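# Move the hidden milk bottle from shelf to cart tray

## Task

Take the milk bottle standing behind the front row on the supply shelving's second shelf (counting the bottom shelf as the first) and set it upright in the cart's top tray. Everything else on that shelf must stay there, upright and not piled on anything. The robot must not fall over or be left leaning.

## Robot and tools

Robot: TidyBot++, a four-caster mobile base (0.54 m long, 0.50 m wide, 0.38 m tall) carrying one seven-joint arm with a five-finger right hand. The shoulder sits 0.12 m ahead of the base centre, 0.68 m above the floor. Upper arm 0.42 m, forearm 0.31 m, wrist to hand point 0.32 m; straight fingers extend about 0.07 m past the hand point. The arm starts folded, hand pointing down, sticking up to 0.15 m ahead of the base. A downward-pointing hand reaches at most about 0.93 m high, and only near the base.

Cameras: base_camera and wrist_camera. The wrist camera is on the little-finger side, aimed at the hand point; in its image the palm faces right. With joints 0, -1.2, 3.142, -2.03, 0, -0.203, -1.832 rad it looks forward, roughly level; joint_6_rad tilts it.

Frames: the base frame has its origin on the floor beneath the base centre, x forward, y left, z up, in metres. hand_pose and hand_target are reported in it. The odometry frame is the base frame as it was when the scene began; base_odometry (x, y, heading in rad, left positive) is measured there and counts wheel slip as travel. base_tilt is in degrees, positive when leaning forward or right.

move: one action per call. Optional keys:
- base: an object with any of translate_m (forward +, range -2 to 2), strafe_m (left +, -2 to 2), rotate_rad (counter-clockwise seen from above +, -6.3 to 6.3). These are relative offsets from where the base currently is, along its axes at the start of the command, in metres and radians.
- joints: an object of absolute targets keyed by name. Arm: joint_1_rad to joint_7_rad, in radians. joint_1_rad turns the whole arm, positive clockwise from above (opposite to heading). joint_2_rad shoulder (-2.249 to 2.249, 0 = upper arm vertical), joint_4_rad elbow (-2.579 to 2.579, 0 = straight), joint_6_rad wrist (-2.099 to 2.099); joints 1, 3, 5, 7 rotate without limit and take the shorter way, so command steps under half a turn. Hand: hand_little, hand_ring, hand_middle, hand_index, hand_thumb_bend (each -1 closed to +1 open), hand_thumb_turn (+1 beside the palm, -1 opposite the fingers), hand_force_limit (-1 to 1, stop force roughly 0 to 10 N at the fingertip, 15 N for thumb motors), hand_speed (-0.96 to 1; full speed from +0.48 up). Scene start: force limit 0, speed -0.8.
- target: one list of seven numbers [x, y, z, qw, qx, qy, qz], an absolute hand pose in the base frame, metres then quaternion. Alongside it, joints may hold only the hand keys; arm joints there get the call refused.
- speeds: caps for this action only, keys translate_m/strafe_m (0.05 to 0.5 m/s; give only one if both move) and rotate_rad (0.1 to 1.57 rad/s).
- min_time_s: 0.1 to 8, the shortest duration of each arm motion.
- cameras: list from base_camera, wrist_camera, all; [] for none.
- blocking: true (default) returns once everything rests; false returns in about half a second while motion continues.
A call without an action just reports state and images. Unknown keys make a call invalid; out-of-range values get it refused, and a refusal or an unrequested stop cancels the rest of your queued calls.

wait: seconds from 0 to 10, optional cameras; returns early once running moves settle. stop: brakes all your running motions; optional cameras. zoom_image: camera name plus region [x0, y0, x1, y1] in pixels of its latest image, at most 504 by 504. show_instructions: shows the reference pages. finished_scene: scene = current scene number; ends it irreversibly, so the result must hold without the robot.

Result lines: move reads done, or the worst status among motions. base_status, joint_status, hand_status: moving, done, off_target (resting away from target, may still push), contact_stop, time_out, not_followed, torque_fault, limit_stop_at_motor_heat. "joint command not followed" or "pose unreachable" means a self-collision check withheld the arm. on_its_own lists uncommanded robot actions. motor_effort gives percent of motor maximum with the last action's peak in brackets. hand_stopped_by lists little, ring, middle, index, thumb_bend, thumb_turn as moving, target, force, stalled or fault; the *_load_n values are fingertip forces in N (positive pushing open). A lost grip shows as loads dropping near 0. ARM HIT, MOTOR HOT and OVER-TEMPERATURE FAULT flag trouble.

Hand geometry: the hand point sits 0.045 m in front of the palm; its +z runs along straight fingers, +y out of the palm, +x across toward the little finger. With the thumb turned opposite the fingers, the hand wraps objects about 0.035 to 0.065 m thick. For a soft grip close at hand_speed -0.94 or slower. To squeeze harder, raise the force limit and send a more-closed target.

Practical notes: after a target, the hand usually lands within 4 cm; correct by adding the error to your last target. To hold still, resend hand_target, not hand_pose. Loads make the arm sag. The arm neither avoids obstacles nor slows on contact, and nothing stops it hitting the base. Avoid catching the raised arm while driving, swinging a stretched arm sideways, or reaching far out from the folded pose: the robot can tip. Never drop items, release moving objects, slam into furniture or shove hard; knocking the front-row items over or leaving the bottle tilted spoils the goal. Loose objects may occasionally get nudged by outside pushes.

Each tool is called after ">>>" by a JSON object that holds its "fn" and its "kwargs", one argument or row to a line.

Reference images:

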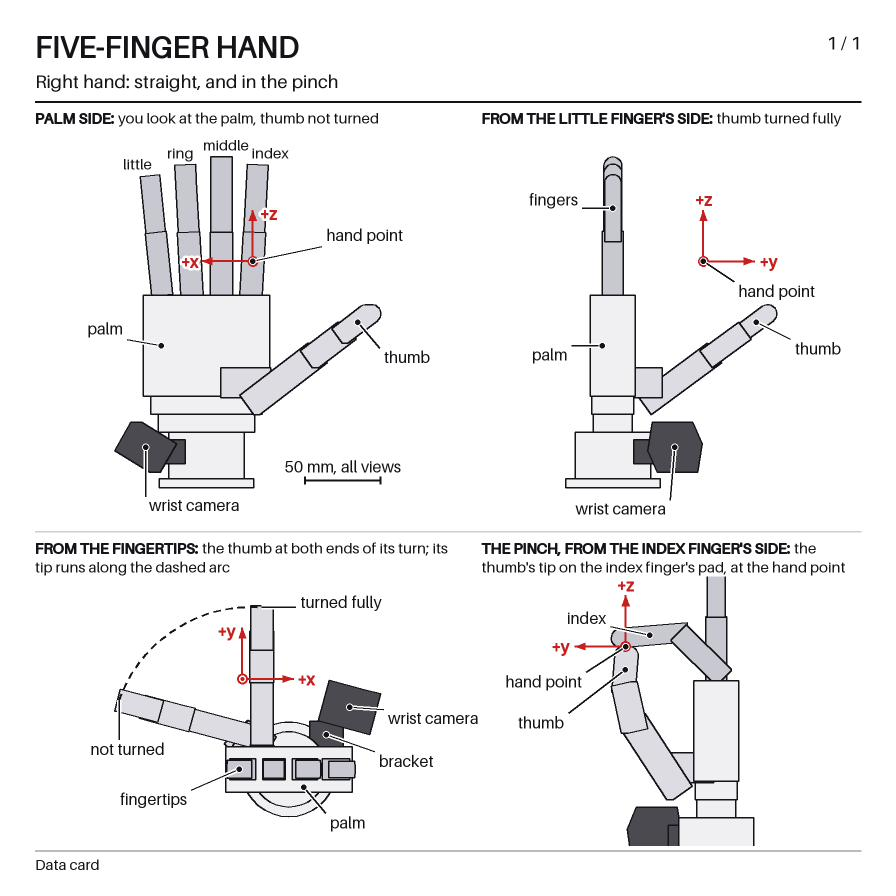

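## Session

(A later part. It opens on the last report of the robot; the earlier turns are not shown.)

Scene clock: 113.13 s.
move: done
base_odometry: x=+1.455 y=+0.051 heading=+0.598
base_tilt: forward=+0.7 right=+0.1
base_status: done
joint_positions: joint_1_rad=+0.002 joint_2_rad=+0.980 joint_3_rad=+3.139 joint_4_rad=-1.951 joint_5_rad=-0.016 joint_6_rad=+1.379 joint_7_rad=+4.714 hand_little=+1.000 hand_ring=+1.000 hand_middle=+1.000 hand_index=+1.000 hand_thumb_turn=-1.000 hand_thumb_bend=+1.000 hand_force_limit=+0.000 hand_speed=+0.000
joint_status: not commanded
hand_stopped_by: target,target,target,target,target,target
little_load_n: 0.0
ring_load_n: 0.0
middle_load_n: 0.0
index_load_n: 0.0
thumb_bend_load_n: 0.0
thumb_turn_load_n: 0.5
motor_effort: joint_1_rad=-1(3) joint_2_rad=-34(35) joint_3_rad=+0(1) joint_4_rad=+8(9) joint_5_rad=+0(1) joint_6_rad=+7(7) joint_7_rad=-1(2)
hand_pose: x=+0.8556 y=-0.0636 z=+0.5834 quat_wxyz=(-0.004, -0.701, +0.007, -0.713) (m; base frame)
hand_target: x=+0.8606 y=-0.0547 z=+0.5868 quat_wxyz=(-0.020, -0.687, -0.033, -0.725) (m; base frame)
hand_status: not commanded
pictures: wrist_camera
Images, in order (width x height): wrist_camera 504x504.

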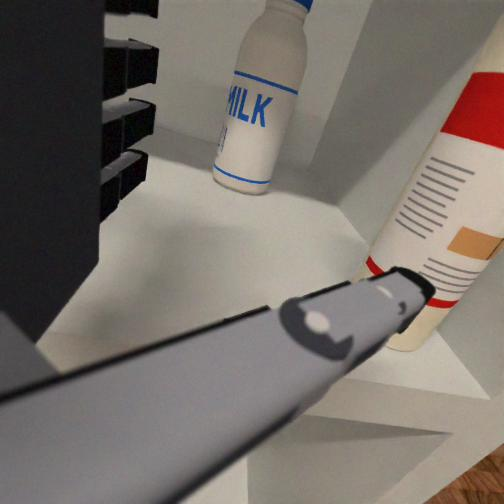

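>>> {"fn": "move", "kwargs": {
  "joints": {"joint_2_rad":0.935,"joint_4_rad":-1.947,"joint_6_rad":1.36},
  "min_time_s": 1,
  "cameras": []
}}

>>> {"fn": "move", "kwargs": {
  "base": {"translate_m":0.15},
  "speeds": {"translate_m":0.12},
  "cameras": ["wrist_camera"]
}}

Scene clock: 116.87 s.
move: done
base_odometry: x=+1.455 y=+0.051 heading=+0.598
base_tilt: forward=+0.7 right=+0.1
base_status: not commanded
joint_positions: joint_1_rad=+0.002 joint_2_rad=+0.980 joint_3_rad=+3.139 joint_4_rad=-1.951 joint_5_rad=-0.016 joint_6_rad=+1.379 joint_7_rad=+4.714 hand_little=+1.000 hand_ring=+1.000 hand_middle=+1.000 hand_index=+1.000 hand_thumb_turn=-1.000 hand_thumb_bend=+1.000 hand_force_limit=+0.000 hand_speed=+0.000
joint_status: all done
hand_stopped_by: target,target,target,target,target,target
little_load_n: 0.0
ring_load_n: 0.0
middle_load_n: 0.0
index_load_n: 0.0
thumb_bend_load_n: 0.0
thumb_turn_load_n: 0.0
motor_effort: joint_1_rad=-1(1) joint_2_rad=-34(35) joint_3_rad=+0(1) joint_4_rad=+8(9) joint_5_rad=+0(1) joint_6_rad=+7(9) joint_7_rad=-2(2)
hand_pose: x=+0.8556 y=-0.0636 z=+0.5835 quat_wxyz=(-0.004, -0.701, +0.007, -0.713) (m; base frame)
hand_target: x=+0.8623 y=-0.0549 z=+0.6174 quat_wxyz=(-0.021, -0.689, -0.033, -0.724) (m; base frame)
hand_status: not commanded
pictures: none
No camera images: "cameras" was empty.

Scene clock: 118.70 s.
move: done
base_odometry: x=+1.578 y=+0.136 heading=+0.599
base_tilt: forward=+0.7 right=+0.1
base_status: done
joint_positions: joint_1_rad=+0.002 joint_2_rad=+0.979 joint_3_rad=+3.139 joint_4_rad=-1.951 joint_5_rad=-0.016 joint_6_rad=+1.379 joint_7_rad=+4.714 hand_little=+1.000 hand_ring=+1.000 hand_middle=+1.000 hand_index=+1.000 hand_thumb_turn=-1.000 hand_thumb_bend=+1.000 hand_force_limit=+0.000 hand_speed=+0.000
joint_status: not commanded
hand_stopped_by: target,target,target,target,target,target
little_load_n: 0.0
ring_load_n: 0.0
middle_load_n: 0.0
index_load_n: 0.0
thumb_bend_load_n: 0.0
thumb_turn_load_n: 0.0
motor_effort: joint_1_rad=+0(1) joint_2_rad=-34(35) joint_3_rad=+0(1) joint_4_rad=+8(9) joint_5_rad=-1(1) joint_6_rad=+7(7) joint_7_rad=-2(2)
hand_pose: x=+0.8557 y=-0.0636 z=+0.5840 quat_wxyz=(-0.004, -0.700, +0.007, -0.714) (m; base frame)
hand_target: x=+0.8623 y=-0.0549 z=+0.6174 quat_wxyz=(-0.021, -0.689, -0.033, -0.724) (m; base frame)
hand_status: not commanded
pictures: wrist_camera
Images, in order (width x height): wrist_camera 504x504.

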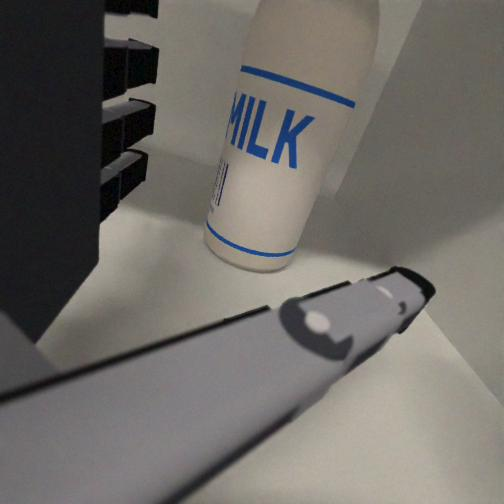

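>>> {"fn": "move", "kwargs": {
  "joints": {"joint_2_rad":0.895,"joint_4_rad":-1.947,"joint_6_rad":1.32},
  "min_time_s": 1,
  "cameras": ["wrist_camera"]
}}

Scene clock: 121.23 s.
move: done
base_odometry: x=+1.578 y=+0.136 heading=+0.599
base_tilt: forward=+0.7 right=+0.1
base_status: not commanded
joint_positions: joint_1_rad=+0.002 joint_2_rad=+0.948 joint_3_rad=+3.139 joint_4_rad=-1.951 joint_5_rad=-0.016 joint_6_rad=+1.361 joint_7_rad=+4.714 hand_little=+1.000 hand_ring=+1.000 hand_middle=+1.000 hand_index=+1.000 hand_thumb_turn=-1.000 hand_thumb_bend=+1.000 hand_force_limit=+0.000 hand_speed=+0.000
joint_status: all done
hand_stopped_by: target,target,target,target,target,target
little_load_n: 0.0
ring_load_n: 0.0
middle_load_n: 0.0
index_load_n: 0.0
thumb_bend_load_n: 0.0
thumb_turn_load_n: 0.5
motor_effort: joint_1_rad=-1(1) joint_2_rad=-34(34) joint_3_rad=+0(1) joint_4_rad=+9(9) joint_5_rad=-1(1) joint_6_rad=+7(9) joint_7_rad=-1(2)
hand_pose: x=+0.8581 y=-0.0636 z=+0.6013 quat_wxyz=(-0.004, -0.696, +0.007, -0.718) (m; base frame)
hand_target: x=+0.8642 y=-0.0549 z=+0.6343 quat_wxyz=(-0.021, -0.689, -0.033, -0.724) (m; base frame)
hand_status: not commanded
pictures: wrist_camera
Images, in order (width x height): wrist_camera 504x504.

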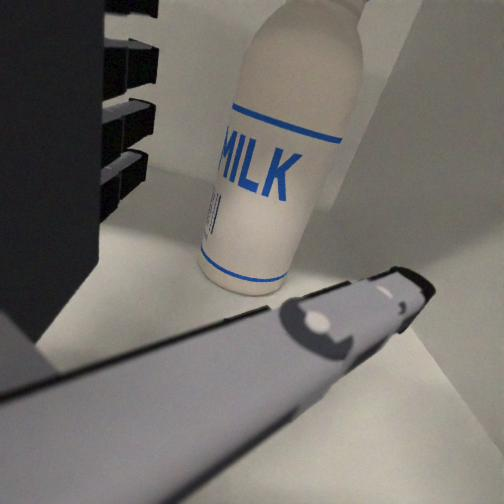

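>>> {"fn": "move", "kwargs": {
  "base": {"strafe_m":-0.011},
  "speeds": {"strafe_m":0.1},
  "cameras": []
}}

>>> {"fn": "move", "kwargs": {
  "base": {"translate_m":0.055},
  "speeds": {"translate_m":0.1},
  "cameras": ["wrist_camera"]
}}

Scene clock: 123.43 s.
move: done
base_odometry: x=+1.585 y=+0.127 heading=+0.599
base_tilt: forward=+0.7 right=+0.1
base_status: done
joint_positions: joint_1_rad=+0.003 joint_2_rad=+0.947 joint_3_rad=+3.139 joint_4_rad=-1.951 joint_5_rad=-0.016 joint_6_rad=+1.361 joint_7_rad=+4.714 hand_little=+1.000 hand_ring=+1.000 hand_middle=+1.000 hand_index=+1.000 hand_thumb_turn=-1.000 hand_thumb_bend=+1.000 hand_force_limit=+0.000 hand_speed=+0.000
joint_status: not commanded
hand_stopped_by: target,target,target,target,target,target
little_load_n: 0.5
ring_load_n: 0.0
middle_load_n: 0.0
index_load_n: 0.0
thumb_bend_load_n: 0.0
thumb_turn_load_n: 0.0
motor_effort: joint_1_rad=+0(3) joint_2_rad=-34(35) joint_3_rad=+0(2) joint_4_rad=+8(9) joint_5_rad=-1(1) joint_6_rad=+7(7) joint_7_rad=-1(2)
hand_pose: x=+0.8580 y=-0.0645 z=+0.6017 quat_wxyz=(-0.005, -0.696, +0.007, -0.718) (m; base frame)
hand_target: x=+0.8642 y=-0.0549 z=+0.6343 quat_wxyz=(-0.021, -0.689, -0.033, -0.724) (m; base frame)
hand_status: not commanded
pictures: none
No camera images: "cameras" was empty.

Scene clock: 124.53 s.
move: done
base_odometry: x=+1.630 y=+0.158 heading=+0.599
base_tilt: forward=+0.7 right=+0.1
base_status: done
joint_positions: joint_1_rad=+0.003 joint_2_rad=+0.945 joint_3_rad=+3.139 joint_4_rad=-1.951 joint_5_rad=-0.016 joint_6_rad=+1.360 joint_7_rad=+4.714 hand_little=+1.000 hand_ring=+1.000 hand_middle=+1.000 hand_index=+1.000 hand_thumb_turn=-1.000 hand_thumb_bend=+1.000 hand_force_limit=+0.000 hand_speed=+0.000
joint_status: not commanded
hand_stopped_by: target,target,target,target,target,target
little_load_n: 0.0
ring_load_n: 0.0
middle_load_n: 0.0
index_load_n: 0.0
thumb_bend_load_n: 0.0
thumb_turn_load_n: 0.0
motor_effort: joint_1_rad=+0(2) joint_2_rad=-33(35) joint_3_rad=+0(1) joint_4_rad=+9(9) joint_5_rad=+0(1) joint_6_rad=+7(7) joint_7_rad=-1(2)
hand_pose: x=+0.8582 y=-0.0645 z=+0.6029 quat_wxyz=(-0.005, -0.695, +0.007, -0.719) (m; base frame)
hand_target: x=+0.8642 y=-0.0549 z=+0.6343 quat_wxyz=(-0.021, -0.689, -0.033, -0.724) (m; base frame)
hand_status: not commanded
pictures: wrist_camera
Images, in order (width x height): wrist_camera 504x504.

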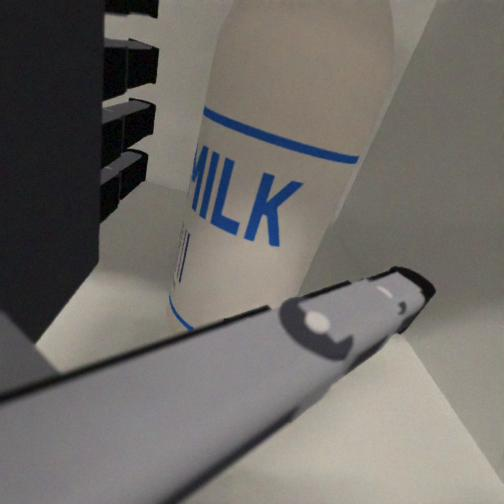

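>>> {"fn": "move", "kwargs": {
  "base": {"translate_m":0.025},
  "speeds": {"translate_m":0.1},
  "cameras": ["wrist_camera"]
}}

Scene clock: 127.47 s.
move: done
base_odometry: x=+1.651 y=+0.172 heading=+0.599
base_tilt: forward=+0.7 right=+0.1
base_status: done
joint_positions: joint_1_rad=+0.003 joint_2_rad=+0.944 joint_3_rad=+3.139 joint_4_rad=-1.951 joint_5_rad=-0.016 joint_6_rad=+1.359 joint_7_rad=+4.714 hand_little=+1.000 hand_ring=+1.000 hand_middle=+1.000 hand_index=+1.000 hand_thumb_turn=-1.000 hand_thumb_bend=+1.000 hand_force_limit=+0.000 hand_speed=+0.000
joint_status: not commanded
hand_stopped_by: target,target,target,target,target,target
little_load_n: 0.0
ring_load_n: 0.0
middle_load_n: 0.0
index_load_n: 0.0
thumb_bend_load_n: 0.0
thumb_turn_load_n: 0.0
motor_effort: joint_1_rad=+0(2) joint_2_rad=-34(35) joint_3_rad=+0(1) joint_4_rad=+9(10) joint_5_rad=-1(1) joint_6_rad=+7(7) joint_7_rad=-1(2)
hand_pose: x=+0.8583 y=-0.0645 z=+0.6036 quat_wxyz=(-0.005, -0.695, +0.007, -0.719) (m; base frame)
hand_target: x=+0.8642 y=-0.0549 z=+0.6343 quat_wxyz=(-0.021, -0.689, -0.033, -0.724) (m; base frame)
hand_status: not commanded
pictures: wrist_camera
Images, in order (width x height): wrist_camera 504x504.

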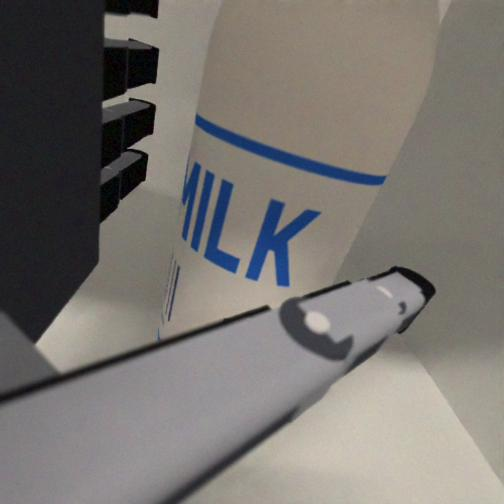

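>>> {"fn": "move", "kwargs": {
  "joints": {"hand_speed":-0.7,"hand_force_limit":-0.4,"hand_little":0.4,"hand_ring":0.4,"hand_middle":0.4,"hand_index":0.4,"hand_thumb_bend":0.6},
  "cameras": ["wrist_camera"]
}}

Scene clock: 130.03 s.
move: off_target
base_odometry: x=+1.651 y=+0.172 heading=+0.599
base_tilt: forward=+0.7 right=+0.1
base_status: not commanded
joint_positions: joint_1_rad=+0.003 joint_2_rad=+0.944 joint_3_rad=+3.139 joint_4_rad=-1.951 joint_5_rad=-0.016 joint_6_rad=+1.359 joint_7_rad=+4.715 hand_little=+0.400 hand_ring=+0.401 hand_middle=+0.400 hand_index=+0.400 hand_thumb_turn=-1.000 hand_thumb_bend=+0.648 hand_force_limit=-0.400 hand_speed=-0.700
joint_status: hand_thumb_bend off_target (ended at +0.648, target +0.600); the others done
hand_stopped_by: target,force,target,target,force,target
little_load_n: 0.0
ring_load_n: 4.0
middle_load_n: 0.0
index_load_n: 0.0
thumb_bend_load_n: 5.0
thumb_turn_load_n: 0.5
motor_effort: joint_1_rad=-1(3) joint_2_rad=-34(34) joint_3_rad=-1(1) joint_4_rad=+9(10) joint_5_rad=+0(1) joint_6_rad=+7(7) joint_7_rad=-2(2)
hand_pose: x=+0.8582 y=-0.0646 z=+0.6035 quat_wxyz=(-0.005, -0.695, +0.007, -0.719) (m; base frame)
hand_target: x=+0.8642 y=-0.0549 z=+0.6343 quat_wxyz=(-0.021, -0.689, -0.033, -0.724) (m; base frame)
hand_status: not commanded
pictures: wrist_camera
Images, in order (width x height): wrist_camera 504x504.

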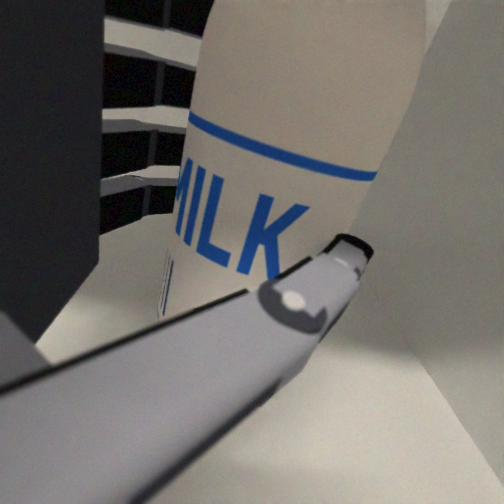

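>>> {"fn": "move", "kwargs": {
  "joints": {"hand_speed":-0.9,"hand_force_limit":-0.3,"hand_little":-1,"hand_ring":-1,"hand_middle":-1,"hand_index":-1},
  "cameras": ["wrist_camera"]
}}

Scene clock: 136.00 s.
move: off_target
base_odometry: x=+1.651 y=+0.172 heading=+0.599
base_tilt: forward=+0.7 right=+0.1
base_status: not commanded
joint_positions: joint_1_rad=+0.003 joint_2_rad=+0.944 joint_3_rad=+3.139 joint_4_rad=-1.951 joint_5_rad=-0.015 joint_6_rad=+1.358 joint_7_rad=+4.715 hand_little=+0.364 hand_ring=+0.400 hand_middle=+0.374 hand_index=+0.356 hand_thumb_turn=-1.000 hand_thumb_bend=+0.649 hand_force_limit=-0.300 hand_speed=-0.900
joint_status: hand_little off_target (ended at +0.364, target -1.000); hand_ring off_target (ended at +0.400, target -1.000); hand_middle off_target (ended at +0.374, target -1.000); hand_index off_target (ended at +0.356, target -1.000); the others done
hand_stopped_by: force,force,force,force,force,target
little_load_n: 3.5
ring_load_n: 0.0
middle_load_n: 1.5
index_load_n: 5.5
thumb_bend_load_n: 11.0
thumb_turn_load_n: 1.5
motor_effort: joint_1_rad=+0(1) joint_2_rad=-34(35) joint_3_rad=+0(1) joint_4_rad=+8(9) joint_5_rad=-1(2) joint_6_rad=+7(8) joint_7_rad=-2(2)
hand_pose: x=+0.8583 y=-0.0643 z=+0.6036 quat_wxyz=(-0.005, -0.695, +0.007, -0.719) (m; base frame)
hand_target: x=+0.8642 y=-0.0549 z=+0.6343 quat_wxyz=(-0.021, -0.689, -0.033, -0.724) (m; base frame)
hand_status: not commanded
pictures: wrist_camera
Images, in order (width x height): wrist_camera 504x504.

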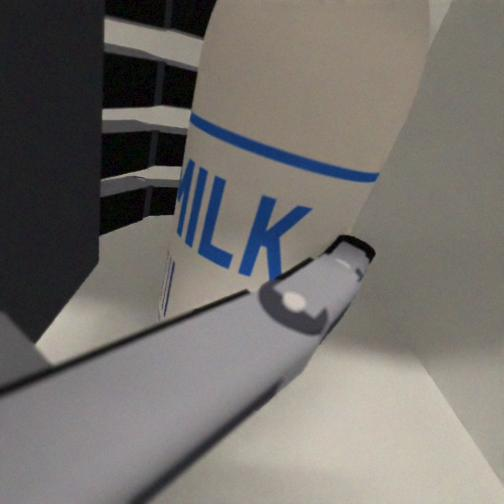

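>>> {"fn": "move", "kwargs": {
  "joints": {"hand_speed":-0.92,"hand_force_limit":0.2,"hand_little":-0.99,"hand_ring":-0.99,"hand_middle":-0.99,"hand_index":-0.99,"hand_thumb_bend":-1},
  "cameras": ["wrist_camera"]
}}

Scene clock: 143.57 s.
move: off_target
base_odometry: x=+1.651 y=+0.172 heading=+0.599
base_tilt: forward=+0.7 right=+0.1
base_status: not commanded
joint_positions: joint_1_rad=+0.003 joint_2_rad=+0.943 joint_3_rad=+3.139 joint_4_rad=-1.951 joint_5_rad=-0.015 joint_6_rad=+1.358 joint_7_rad=+4.715 hand_little=+0.344 hand_ring=+0.365 hand_middle=+0.354 hand_index=+0.349 hand_thumb_turn=-1.000 hand_thumb_bend=+0.651 hand_force_limit=+0.200 hand_speed=-0.920
joint_status: hand_little off_target (ended at +0.344, target -0.990); hand_ring off_target (ended at +0.365, target -0.990); hand_middle off_target (ended at +0.354, target -0.990); hand_index off_target (ended at +0.349, target -0.990); hand_thumb_bend off_target (ended at +0.651, target -1.000); the others done
hand_stopped_by: force,force,force,force,force,target
little_load_n: 4.0
ring_load_n: 7.5
middle_load_n: 4.5
index_load_n: 0.5
thumb_bend_load_n: 19.0
thumb_turn_load_n: 5.5
motor_effort: joint_1_rad=+0(1) joint_2_rad=-33(34) joint_3_rad=+0(1) joint_4_rad=+9(9) joint_5_rad=-1(2) joint_6_rad=+7(7) joint_7_rad=-2(2)
hand_pose: x=+0.8583 y=-0.0643 z=+0.6040 quat_wxyz=(-0.005, -0.695, +0.007, -0.719) (m; base frame)
hand_target: x=+0.8642 y=-0.0549 z=+0.6343 quat_wxyz=(-0.021, -0.689, -0.033, -0.724) (m; base frame)
hand_status: not commanded
pictures: wrist_camera
Images, in order (width x height): wrist_camera 504x504.

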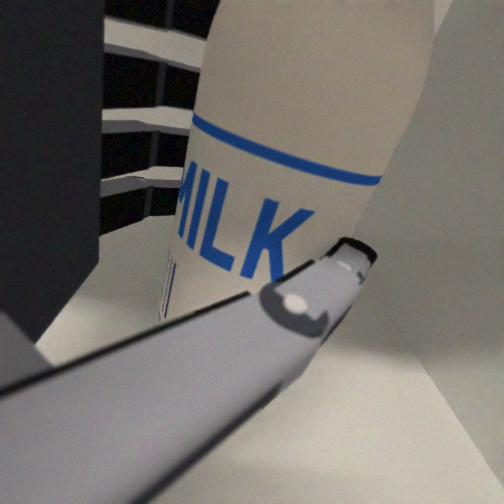

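>>> {"fn": "move", "kwargs": {
  "joints": {"joint_2_rad":0.82,"joint_4_rad":-1.947,"joint_6_rad":1.25},
  "min_time_s": 2,
  "cameras": ["wrist_camera"]
}}

Scene clock: 146.83 s.
move: done
base_odometry: x=+1.651 y=+0.172 heading=+0.599
base_tilt: forward=+0.7 right=+0.1
base_status: not commanded
joint_positions: joint_1_rad=+0.003 joint_2_rad=+0.903 joint_3_rad=+3.139 joint_4_rad=-1.951 joint_5_rad=-0.015 joint_6_rad=+1.271 joint_7_rad=+4.715 hand_little=+0.343 hand_ring=+0.365 hand_middle=+0.354 hand_index=+0.350 hand_thumb_turn=-1.000 hand_thumb_bend=+0.651 hand_force_limit=+0.200 hand_speed=-0.920
joint_status: all done
hand_stopped_by: force,force,force,force,force,target
little_load_n: 1.5
ring_load_n: 5.5
middle_load_n: 5.0
index_load_n: 3.0
thumb_bend_load_n: 18.0
thumb_turn_load_n: 8.5
motor_effort: joint_1_rad=+0(1) joint_2_rad=-37(38) joint_3_rad=+0(1) joint_4_rad=+11(12) joint_5_rad=+0(1) joint_6_rad=+10(11) joint_7_rad=-1(2)
hand_pose: x=+0.8591 y=-0.0641 z=+0.6056 quat_wxyz=(-0.004, -0.712, +0.007, -0.703) (m; base frame)
hand_target: x=+0.8658 y=-0.0551 z=+0.6676 quat_wxyz=(-0.022, -0.687, -0.033, -0.726) (m; base frame)
hand_status: not commanded
pictures: wrist_camera
Images, in order (width x height): wrist_camera 504x504.

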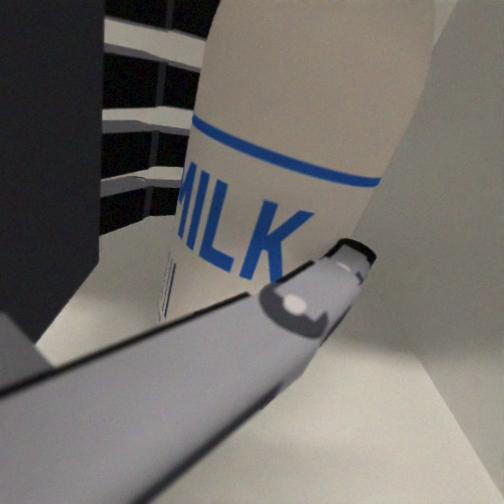

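>>> {"fn": "move", "kwargs": {
  "joints": {"joint_2_rad":0.74,"joint_4_rad":-1.947,"joint_6_rad":1.20},
  "min_time_s": 2,
  "cameras": ["wrist_camera"]
}}

Scene clock: 150.10 s.
move: done
base_odometry: x=+1.651 y=+0.172 heading=+0.599
base_tilt: forward=+0.7 right=+0.1
base_status: not commanded
joint_positions: joint_1_rad=+0.003 joint_2_rad=+0.836 joint_3_rad=+3.139 joint_4_rad=-1.951 joint_5_rad=-0.015 joint_6_rad=+1.210 joint_7_rad=+4.715 hand_little=+0.343 hand_ring=+0.365 hand_middle=+0.354 hand_index=+0.350 hand_thumb_turn=-1.000 hand_thumb_bend=+0.651 hand_force_limit=+0.200 hand_speed=-0.920
joint_status: all done
hand_stopped_by: force,force,force,force,force,target
little_load_n: 1.5
ring_load_n: 6.0
middle_load_n: 4.5
index_load_n: 3.0
thumb_bend_load_n: 18.0
thumb_turn_load_n: 9.0
motor_effort: joint_1_rad=-1(1) joint_2_rad=-40(41) joint_3_rad=+0(0) joint_4_rad=+14(14) joint_5_rad=+0(1) joint_6_rad=+12(13) joint_7_rad=+0(1)
hand_pose: x=+0.8611 y=-0.0640 z=+0.6356 quat_wxyz=(-0.004, -0.709, +0.007, -0.705) (m; base frame)
hand_target: x=+0.8650 y=-0.0552 z=+0.7112 quat_wxyz=(-0.023, -0.676, -0.033, -0.736) (m; base frame)
hand_status: not commanded
pictures: wrist_camera
Images, in order (width x height): wrist_camera 504x504.

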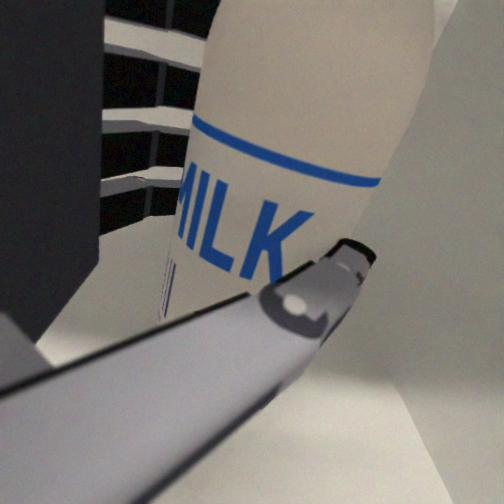

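>>> {"fn": "move", "kwargs": {
  "base": {"translate_m":-0.5},
  "speeds": {"translate_m":0.15},
  "cameras": ["all"]
}}

Scene clock: 155.53 s.
move: done
base_odometry: x=+1.238 y=-0.110 heading=+0.599
base_tilt: forward=+0.7 right=+0.1
base_status: done
joint_positions: joint_1_rad=+0.003 joint_2_rad=+0.832 joint_3_rad=+3.139 joint_4_rad=-1.953 joint_5_rad=-0.015 joint_6_rad=+1.208 joint_7_rad=+4.715 hand_little=+0.343 hand_ring=+0.365 hand_middle=+0.354 hand_index=+0.350 hand_thumb_turn=-1.000 hand_thumb_bend=+0.651 hand_force_limit=+0.200 hand_speed=-0.920
joint_status: not commanded
hand_stopped_by: force,force,force,force,force,target
little_load_n: 1.0
ring_load_n: 4.5
middle_load_n: 4.5
index_load_n: 4.0
thumb_bend_load_n: 17.5
thumb_turn_load_n: 7.5
motor_effort: joint_1_rad=-1(2) joint_2_rad=-39(41) joint_3_rad=+0(1) joint_4_rad=+13(15) joint_5_rad=+0(1) joint_6_rad=+12(13) joint_7_rad=-1(1)
hand_pose: x=+0.8608 y=-0.0639 z=+0.6374 quat_wxyz=(-0.004, -0.709, +0.007, -0.705) (m; base frame)
hand_target: x=+0.8650 y=-0.0552 z=+0.7112 quat_wxyz=(-0.023, -0.676, -0.033, -0.736) (m; base frame)
hand_status: not commanded
pictures: base_camera, wrist_camera
Images, in order (width x height): base_camera 644x364, wrist_camera 504x504.

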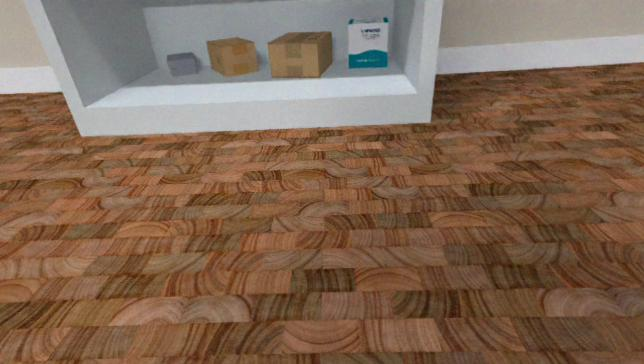

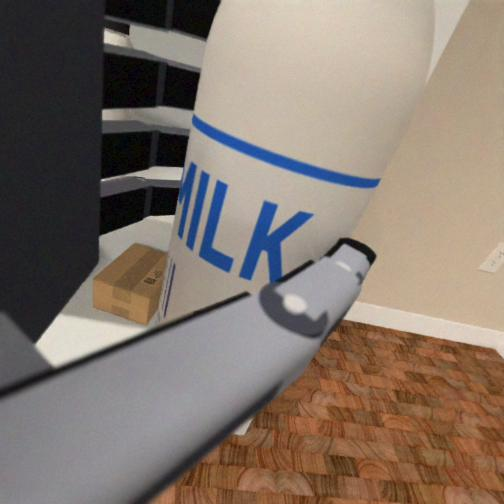

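>>> {"fn": "move", "kwargs": {
  "base": {"translate_m":-0.3,"strafe_m":0.4},
  "speeds": {"translate_m":0.25},
  "cameras": ["wrist_camera"]
}}

>>> {"fn": "move", "kwargs": {
  "base": {"rotate_rad":0.45},
  "speeds": {"rotate_rad":0.5},
  "cameras": ["all"]
}}

Scene clock: 164.63 s.
move: done
base_odometry: x=+0.765 y=+0.051 heading=+0.599
base_tilt: forward=+0.7 right=+0.1
base_status: done
joint_positions: joint_1_rad=+0.000 joint_2_rad=+0.831 joint_3_rad=+3.139 joint_4_rad=-1.953 joint_5_rad=-0.015 joint_6_rad=+1.206 joint_7_rad=+4.715 hand_little=+0.343 hand_ring=+0.365 hand_middle=+0.354 hand_index=+0.350 hand_thumb_turn=-1.000 hand_thumb_bend=+0.651 hand_force_limit=+0.200 hand_speed=-0.920
joint_status: not commanded
hand_stopped_by: force,force,force,force,force,target
little_load_n: 0.5
ring_load_n: 4.5
middle_load_n: 4.5
index_load_n: 4.0
thumb_bend_load_n: 17.5
thumb_turn_load_n: 7.0
motor_effort: joint_1_rad=+0(3) joint_2_rad=-40(40) joint_3_rad=+0(1) joint_4_rad=+14(14) joint_5_rad=+0(1) joint_6_rad=+12(13) joint_7_rad=+0(1)
hand_pose: x=+0.8610 y=-0.0617 z=+0.6377 quat_wxyz=(-0.003, -0.710, +0.006, -0.705) (m; base frame)
hand_target: x=+0.8650 y=-0.0552 z=+0.7112 quat_wxyz=(-0.023, -0.676, -0.033, -0.736) (m; base frame)
hand_status: not commanded
pictures: wrist_camera
Images, in order (width x height): wrist_camera 504x504.

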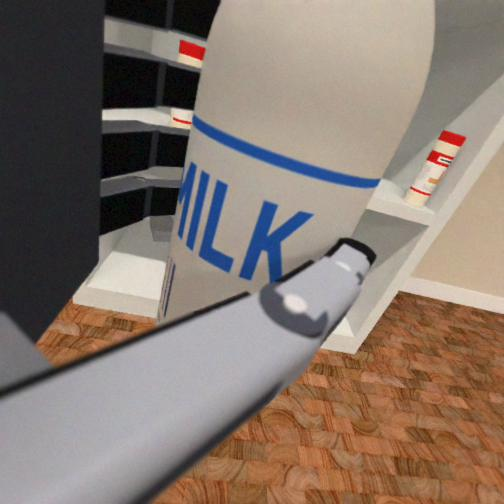

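Scene clock: 166.47 s.
move: done
base_odometry: x=+0.765 y=+0.052 heading=+1.048
base_tilt: forward=+0.7 right=+0.1
base_status: done
joint_positions: joint_1_rad=-0.002 joint_2_rad=+0.831 joint_3_rad=+3.138 joint_4_rad=-1.953 joint_5_rad=-0.012 joint_6_rad=+1.206 joint_7_rad=+4.715 hand_little=+0.343 hand_ring=+0.365 hand_middle=+0.354 hand_index=+0.350 hand_thumb_turn=-1.000 hand_thumb_bend=+0.651 hand_force_limit=+0.200 hand_speed=-0.920
joint_status: not commanded
hand_stopped_by: force,force,force,force,force,target
little_load_n: 0.5
ring_load_n: 4.5
middle_load_n: 4.5
index_load_n: 4.0
thumb_bend_load_n: 17.5
thumb_turn_load_n: 7.5
motor_effort: joint_1_rad=+0(6) joint_2_rad=-39(41) joint_3_rad=+0(3) joint_4_rad=+14(14) joint_5_rad=+0(2) joint_6_rad=+12(13) joint_7_rad=+0(1)
hand_pose: x=+0.8614 y=-0.0586 z=+0.6379 quat_wxyz=(-0.001, -0.710, +0.004, -0.705) (m; base frame)
hand_target: x=+0.8650 y=-0.0552 z=+0.7112 quat_wxyz=(-0.023, -0.676, -0.033, -0.736) (m; base frame)
hand_status: not commanded
pictures: base_camera, wrist_camera
Images, in order (width x height): base_camera 644x364, wrist_camera 504x504.

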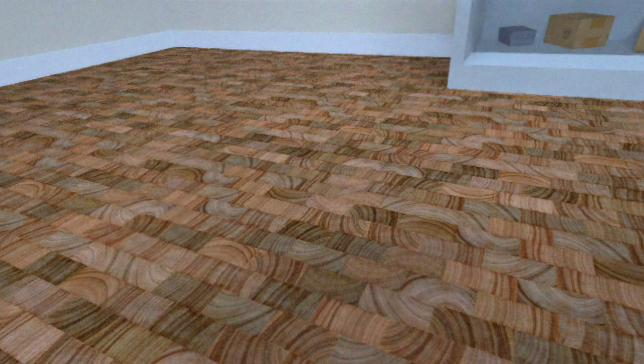

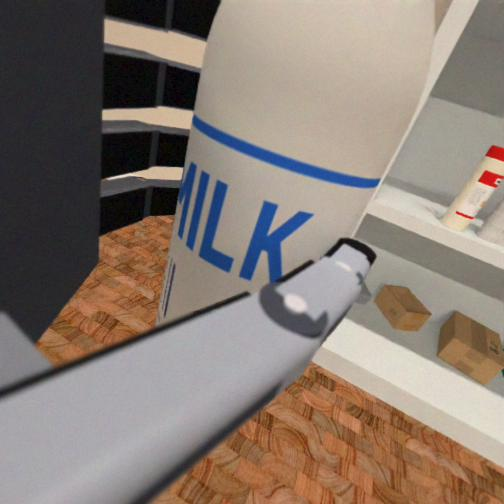

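>>> {"fn": "move", "kwargs": {
  "base": {"rotate_rad":-2.018},
  "speeds": {"rotate_rad":0.6},
  "joints": {"joint_2_rad":0.27,"joint_4_rad":-1.75,"joint_6_rad":0.53},
  "min_time_s": 3,
  "cameras": ["all"]
}}

Scene clock: 172.50 s.
move: off_target
base_odometry: x=+0.765 y=+0.051 heading=-0.969
base_tilt: forward=+0.7 right=+0.1
base_status: done
joint_positions: joint_1_rad=+0.002 joint_2_rad=+0.355 joint_3_rad=+3.144 joint_4_rad=-1.811 joint_5_rad=-0.011 joint_6_rad=+0.539 joint_7_rad=+4.715 hand_little=+0.343 hand_ring=+0.365 hand_middle=+0.354 hand_index=+0.350 hand_thumb_turn=-1.000 hand_thumb_bend=+0.651 hand_force_limit=+0.200 hand_speed=-0.920
joint_status: joint_4_rad off_target (ended at -1.811, target -1.750); the others done
hand_stopped_by: force,force,force,force,force,target
little_load_n: 0.5
ring_load_n: 4.5
middle_load_n: 5.0
index_load_n: 4.0
thumb_bend_load_n: 17.0
thumb_turn_load_n: 7.5
motor_effort: joint_1_rad=+0(5) joint_2_rad=-33(41) joint_3_rad=+0(3) joint_4_rad=+21(22) joint_5_rad=+0(2) joint_6_rad=+12(14) joint_7_rad=+0(1)
hand_pose: x=+0.8447 y=-0.0636 z=+0.8509 quat_wxyz=(-0.002, -0.727, +0.006, -0.687) (m; base frame)
hand_target: x=+0.8381 y=-0.0583 z=+0.9515 quat_wxyz=(-0.029, -0.677, -0.033, -0.734) (m; base frame)
hand_status: not commanded
pictures: base_camera, wrist_camera
Images, in order (width x height): base_camera 644x364, wrist_camera 504x504.

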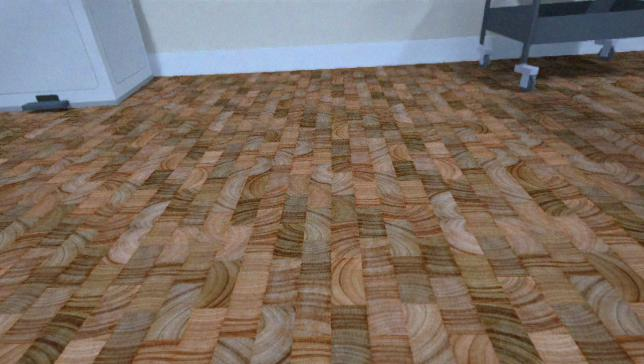

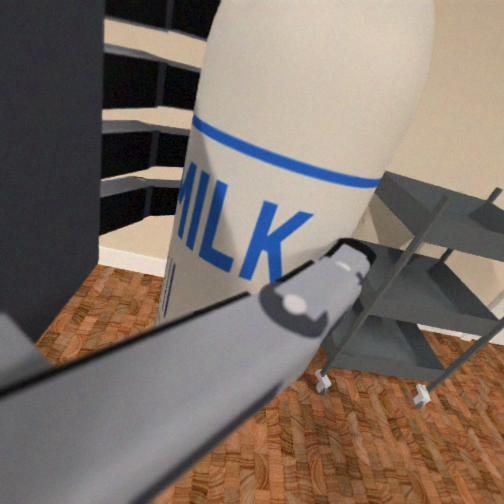

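>>> {"fn": "move", "kwargs": {
  "base": {"strafe_m":-0.55},
  "speeds": {"strafe_m":0.3},
  "joints": {"joint_2_rad":0.23,"joint_4_rad":-1.73,"joint_6_rad":0.57},
  "min_time_s": 2,
  "cameras": ["all"]
}}

>>> {"fn": "zoom_image", "kwargs": {
  "camera": "wrist_camera",
  "region": [204, 100, 504, 400]
}}

Scene clock: 178.00 s.
move: off_target
base_odometry: x=+0.311 y=-0.260 heading=-0.970
base_tilt: forward=+0.7 right=+0.1
base_status: done
joint_positions: joint_1_rad=+0.003 joint_2_rad=+0.320 joint_3_rad=+3.143 joint_4_rad=-1.797 joint_5_rad=-0.011 joint_6_rad=+0.539 joint_7_rad=+4.715 hand_little=+0.343 hand_ring=+0.365 hand_middle=+0.354 hand_index=+0.350 hand_thumb_turn=-1.000 hand_thumb_bend=+0.651 hand_force_limit=+0.200 hand_speed=-0.920
joint_status: joint_4_rad off_target (ended at -1.797, target -1.730); the others done
hand_stopped_by: force,force,force,force,force,target
little_load_n: 0.5
ring_load_n: 4.5
middle_load_n: 4.5
index_load_n: 4.0
thumb_bend_load_n: 17.5
thumb_turn_load_n: 7.5
motor_effort: joint_1_rad=+0(3) joint_2_rad=-32(34) joint_3_rad=+0(2) joint_4_rad=+21(22) joint_5_rad=+0(1) joint_6_rad=+12(14) joint_7_rad=+0(1)
hand_pose: x=+0.8412 y=-0.0634 z=+0.8849 quat_wxyz=(-0.001, -0.709, +0.006, -0.705) (m; base frame)
hand_target: x=+0.8278 y=-0.0581 z=+1.0052 quat_wxyz=(-0.030, -0.640, -0.032, -0.767) (m; base frame)
hand_status: not commanded
pictures: base_camera, wrist_camera
Images, in order (width x height): base_camera 644x364, wrist_camera 504x504.

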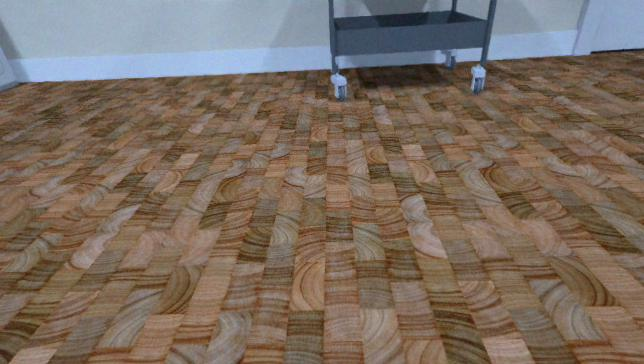

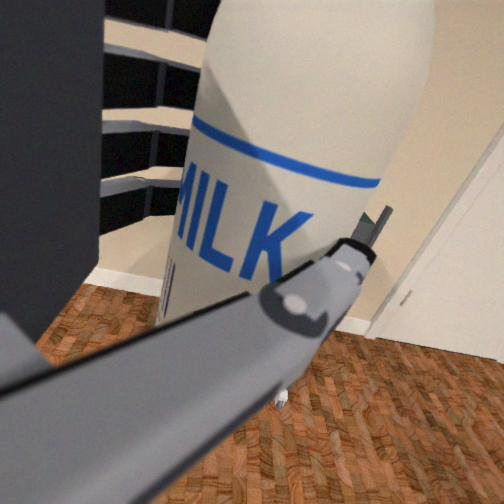

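Scaled by 1.680 from the camera's 504x504 image, which has a finer 720x720 frame.

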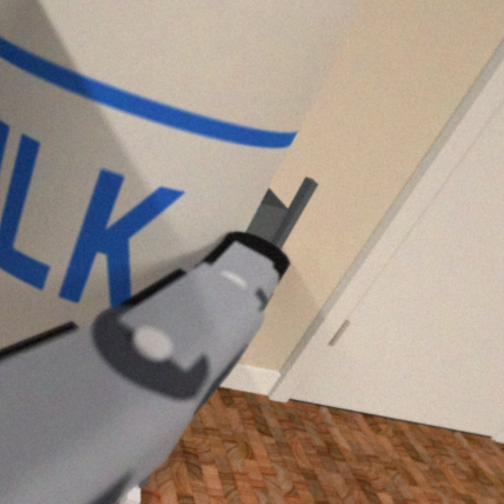

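>>> {"fn": "move", "kwargs": {
  "base": {"strafe_m":0.22,"translate_m":0.1},
  "speeds": {"strafe_m":0.3},
  "cameras": ["all"]
}}

>>> {"fn": "zoom_image", "kwargs": {
  "camera": "wrist_camera",
  "region": [304, 100, 504, 300]
}}

Scene clock: 183.33 s.
move: done
base_odometry: x=+0.550 y=-0.218 heading=-0.970
base_tilt: forward=+0.7 right=+0.1
base_status: done
joint_positions: joint_1_rad=+0.001 joint_2_rad=+0.313 joint_3_rad=+3.143 joint_4_rad=-1.794 joint_5_rad=-0.011 joint_6_rad=+0.539 joint_7_rad=+4.715 hand_little=+0.343 hand_ring=+0.365 hand_middle=+0.354 hand_index=+0.350 hand_thumb_turn=-1.000 hand_thumb_bend=+0.651 hand_force_limit=+0.200 hand_speed=-0.920
joint_status: not commanded
hand_stopped_by: force,force,force,force,force,target
little_load_n: 0.5
ring_load_n: 4.5
middle_load_n: 4.5
index_load_n: 4.0
thumb_bend_load_n: 17.5
thumb_turn_load_n: 7.5
motor_effort: joint_1_rad=-1(5) joint_2_rad=-33(34) joint_3_rad=+0(3) joint_4_rad=+22(22) joint_5_rad=+1(2) joint_6_rad=+12(12) joint_7_rad=+0(1)
hand_pose: x=+0.8403 y=-0.0624 z=+0.8912 quat_wxyz=(-0.001, -0.706, +0.005, -0.708) (m; base frame)
hand_target: x=+0.8278 y=-0.0581 z=+1.0052 quat_wxyz=(-0.030, -0.640, -0.032, -0.767) (m; base frame)
hand_status: not commanded
pictures: base_camera, wrist_camera
Images, in order (width x height): base_camera 644x364, wrist_camera 504x504.

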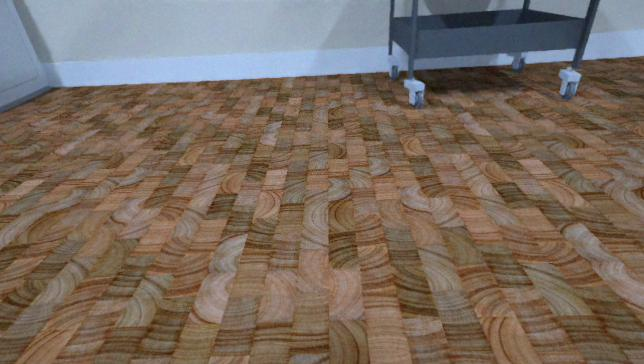

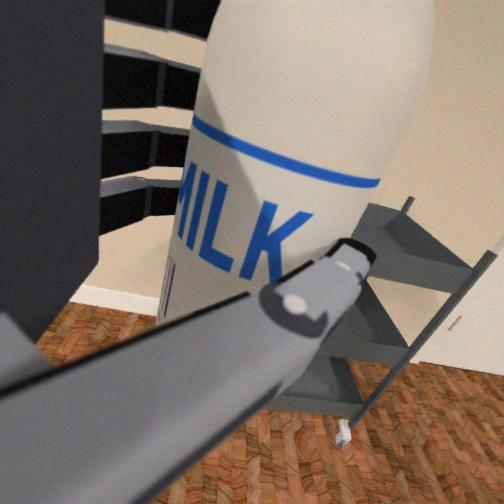

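Scaled by 2.520 from the camera's 504x504 image, which has a finer 720x720 frame.

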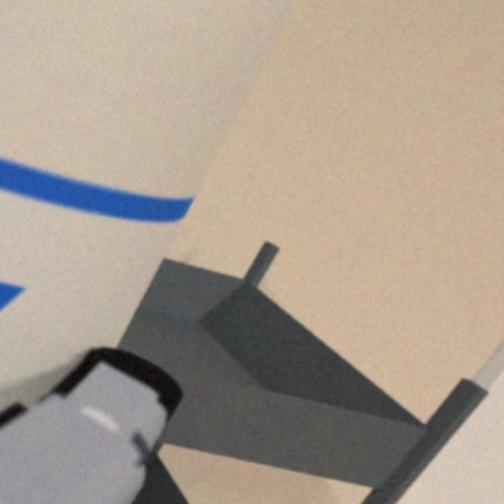

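>>> {"fn": "move", "kwargs": {
  "base": {"strafe_m":0.33,"translate_m":-0.1},
  "speeds": {"strafe_m":0.3}
}}

>>> {"fn": "move", "kwargs": {
  "base": {"rotate_rad":1.569},
  "speeds": {"rotate_rad":0.6},
  "cameras": ["wrist_camera"]
}}

Scene clock: 193.07 s.
move: done
base_odometry: x=+0.765 y=+0.051 heading=-0.970
base_tilt: forward=+0.7 right=+0.1
base_status: done
joint_positions: joint_1_rad=-0.002 joint_2_rad=+0.312 joint_3_rad=+3.143 joint_4_rad=-1.794 joint_5_rad=-0.011 joint_6_rad=+0.539 joint_7_rad=+4.715 hand_little=+0.343 hand_ring=+0.365 hand_middle=+0.354 hand_index=+0.350 hand_thumb_turn=-1.000 hand_thumb_bend=+0.651 hand_force_limit=+0.200 hand_speed=-0.920
joint_status: not commanded
hand_stopped_by: force,force,force,force,force,target
little_load_n: 1.0
ring_load_n: 4.5
middle_load_n: 4.5
index_load_n: 4.0
thumb_bend_load_n: 17.5
thumb_turn_load_n: 7.5
motor_effort: joint_1_rad=+0(3) joint_2_rad=-32(33) joint_3_rad=+0(2) joint_4_rad=+21(22) joint_5_rad=+1(1) joint_6_rad=+12(13) joint_7_rad=+0(1)
hand_pose: x=+0.8405 y=-0.0598 z=+0.8917 quat_wxyz=(+0.000, -0.706, +0.004, -0.708) (m; base frame)
hand_target: x=+0.8278 y=-0.0581 z=+1.0052 quat_wxyz=(-0.030, -0.640, -0.032, -0.767) (m; base frame)
hand_status: not commanded
pictures: none

Scene clock: 196.60 s.
move: done
base_odometry: x=+0.766 y=+0.051 heading=+0.598
base_tilt: forward=+0.7 right=+0.1
base_status: done
joint_positions: joint_1_rad=-0.002 joint_2_rad=+0.312 joint_3_rad=+3.138 joint_4_rad=-1.794 joint_5_rad=-0.011 joint_6_rad=+0.539 joint_7_rad=+4.715 hand_little=+0.343 hand_ring=+0.365 hand_middle=+0.354 hand_index=+0.350 hand_thumb_turn=-1.000 hand_thumb_bend=+0.651 hand_force_limit=+0.200 hand_speed=-0.920
joint_status: not commanded
hand_stopped_by: force,force,force,force,force,target
little_load_n: 0.5
ring_load_n: 4.5
middle_load_n: 4.5
index_load_n: 4.0
thumb_bend_load_n: 17.5
thumb_turn_load_n: 7.5
motor_effort: joint_1_rad=-1(5) joint_2_rad=-32(34) joint_3_rad=+0(3) joint_4_rad=+22(22) joint_5_rad=+0(2) joint_6_rad=+12(13) joint_7_rad=+0(1)
hand_pose: x=+0.8407 y=-0.0570 z=+0.8918 quat_wxyz=(+0.002, -0.706, +0.003, -0.708) (m; base frame)
hand_target: x=+0.8278 y=-0.0581 z=+1.0052 quat_wxyz=(-0.030, -0.640, -0.032, -0.767) (m; base frame)
hand_status: not commanded
pictures: wrist_camera
Images, in order (width x height): wrist_camera 504x504.

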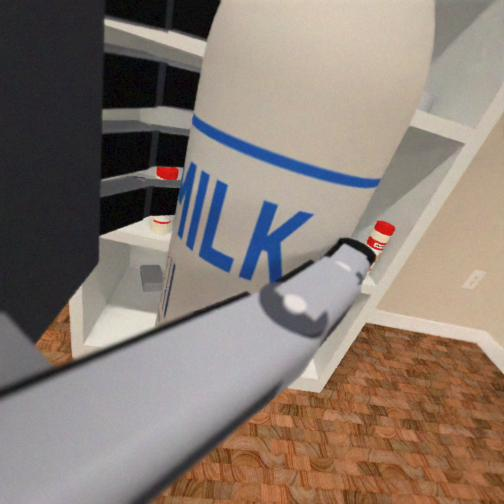

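>>> {"fn": "move", "kwargs": {
  "base": {"strafe_m":-0.4,"translate_m":0.3},
  "speeds": {"strafe_m":0.3},
  "joints": {"joint_2_rad":0.77,"joint_4_rad":-1.93,"joint_6_rad":1.19},
  "min_time_s": 3,
  "cameras": ["all"]
}}

Scene clock: 201.23 s.
move: done
base_odometry: x=+1.239 y=-0.111 heading=+0.598
base_tilt: forward=+0.7 right=+0.1
base_status: done
joint_positions: joint_1_rad=+0.000 joint_2_rad=+0.776 joint_3_rad=+3.138 joint_4_rad=-1.928 joint_5_rad=-0.011 joint_6_rad=+1.096 joint_7_rad=+4.715 hand_little=+0.343 hand_ring=+0.365 hand_middle=+0.354 hand_index=+0.350 hand_thumb_turn=-1.000 hand_thumb_bend=+0.651 hand_force_limit=+0.200 hand_speed=-0.920
joint_status: all done
hand_stopped_by: force,force,force,force,force,target
little_load_n: 1.0
ring_load_n: 4.5
middle_load_n: 4.5
index_load_n: 4.0
thumb_bend_load_n: 17.5
thumb_turn_load_n: 7.5
motor_effort: joint_1_rad=+0(3) joint_2_rad=-39(41) joint_3_rad=+0(2) joint_4_rad=+15(24) joint_5_rad=+0(1) joint_6_rad=+12(13) joint_7_rad=+0(1)
hand_pose: x=+0.8672 y=-0.0602 z=+0.6546 quat_wxyz=(-0.001, -0.720, +0.004, -0.694) (m; base frame)
hand_target: x=+0.8704 y=-0.0553 z=+0.6933 quat_wxyz=(-0.022, -0.685, -0.034, -0.728) (m; base frame)
hand_status: not commanded
pictures: base_camera, wrist_camera
Images, in order (width x height): base_camera 644x364, wrist_camera 504x504.

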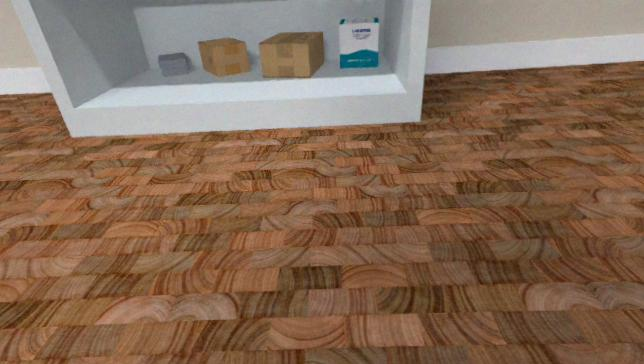

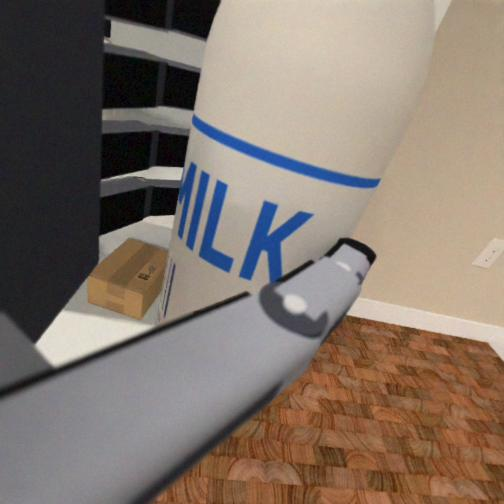

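>>> {"fn": "move", "kwargs": {
  "base": {"strafe_m":0.025},
  "joints": {"joint_6_rad":1.24},
  "cameras": ["wrist_camera"]
}}

>>> {"fn": "move", "kwargs": {
  "base": {"translate_m":0.33},
  "speeds": {"translate_m":0.15},
  "cameras": ["wrist_camera"]
}}

Scene clock: 203.20 s.
move: done
base_odometry: x=+1.225 y=-0.090 heading=+0.598
base_tilt: forward=+0.7 right=+0.1
base_status: done
joint_positions: joint_1_rad=-0.005 joint_2_rad=+0.778 joint_3_rad=+3.138 joint_4_rad=-1.930 joint_5_rad=-0.011 joint_6_rad=+1.153 joint_7_rad=+4.715 hand_little=+0.343 hand_ring=+0.365 hand_middle=+0.354 hand_index=+0.350 hand_thumb_turn=-1.000 hand_thumb_bend=+0.651 hand_force_limit=+0.200 hand_speed=-0.920
joint_status: all done
hand_stopped_by: force,force,force,force,force,target
little_load_n: 0.5
ring_load_n: 4.5
middle_load_n: 4.5
index_load_n: 4.0
thumb_bend_load_n: 17.5
thumb_turn_load_n: 7.5
motor_effort: joint_1_rad=+0(4) joint_2_rad=-39(41) joint_3_rad=+0(2) joint_4_rad=+15(15) joint_5_rad=+0(2) joint_6_rad=+12(14) joint_7_rad=+0(1)
hand_pose: x=+0.8687 y=-0.0568 z=+0.6706 quat_wxyz=(+0.000, -0.701, +0.003, -0.713) (m; base frame)
hand_target: x=+0.8703 y=-0.0551 z=+0.7095 quat_wxyz=(-0.023, -0.666, -0.033, -0.745) (m; base frame)
hand_status: not commanded
pictures: wrist_camera
Images, in order (width x height): wrist_camera 504x504.

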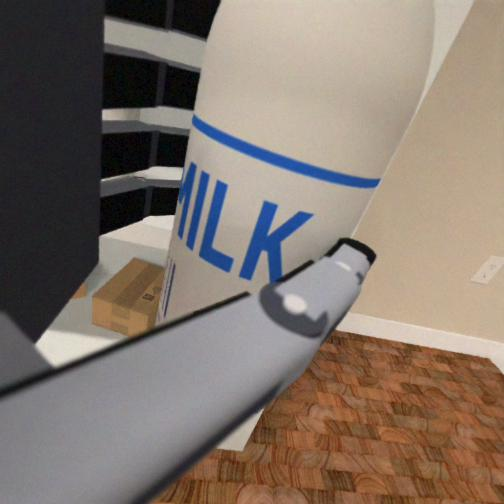

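Scene clock: 206.03 s.
move: done
base_odometry: x=+1.498 y=+0.096 heading=+0.599
base_tilt: forward=+0.7 right=+0.1
base_status: done
joint_positions: joint_1_rad=-0.005 joint_2_rad=+0.778 joint_3_rad=+3.138 joint_4_rad=-1.933 joint_5_rad=-0.011 joint_6_rad=+1.154 joint_7_rad=+4.715 hand_little=+0.343 hand_ring=+0.365 hand_middle=+0.354 hand_index=+0.350 hand_thumb_turn=-1.000 hand_thumb_bend=+0.651 hand_force_limit=+0.200 hand_speed=-0.920
joint_status: not commanded
hand_stopped_by: force,force,force,force,force,target
little_load_n: 1.0
ring_load_n: 4.5
middle_load_n: 4.5
index_load_n: 4.0
thumb_bend_load_n: 17.5
thumb_turn_load_n: 7.5
motor_effort: joint_1_rad=+0(3) joint_2_rad=-39(41) joint_3_rad=+0(1) joint_4_rad=+15(16) joint_5_rad=+0(1) joint_6_rad=+12(13) joint_7_rad=+0(1)
hand_pose: x=+0.8678 y=-0.0568 z=+0.6692 quat_wxyz=(+0.000, -0.702, +0.003, -0.712) (m; base frame)
hand_target: x=+0.8703 y=-0.0551 z=+0.7095 quat_wxyz=(-0.023, -0.666, -0.033, -0.745) (m; base frame)
hand_status: not commanded
pictures: wrist_camera
Images, in order (width x height): wrist_camera 504x504.

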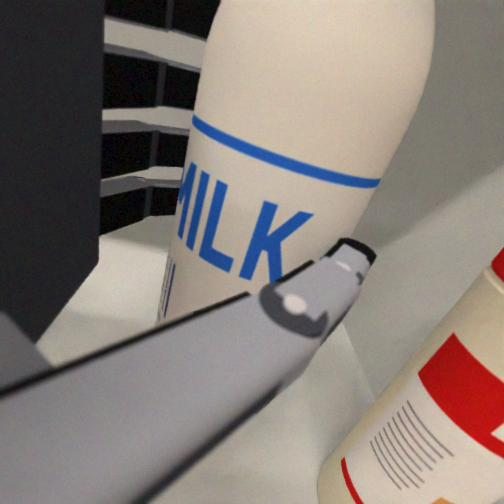

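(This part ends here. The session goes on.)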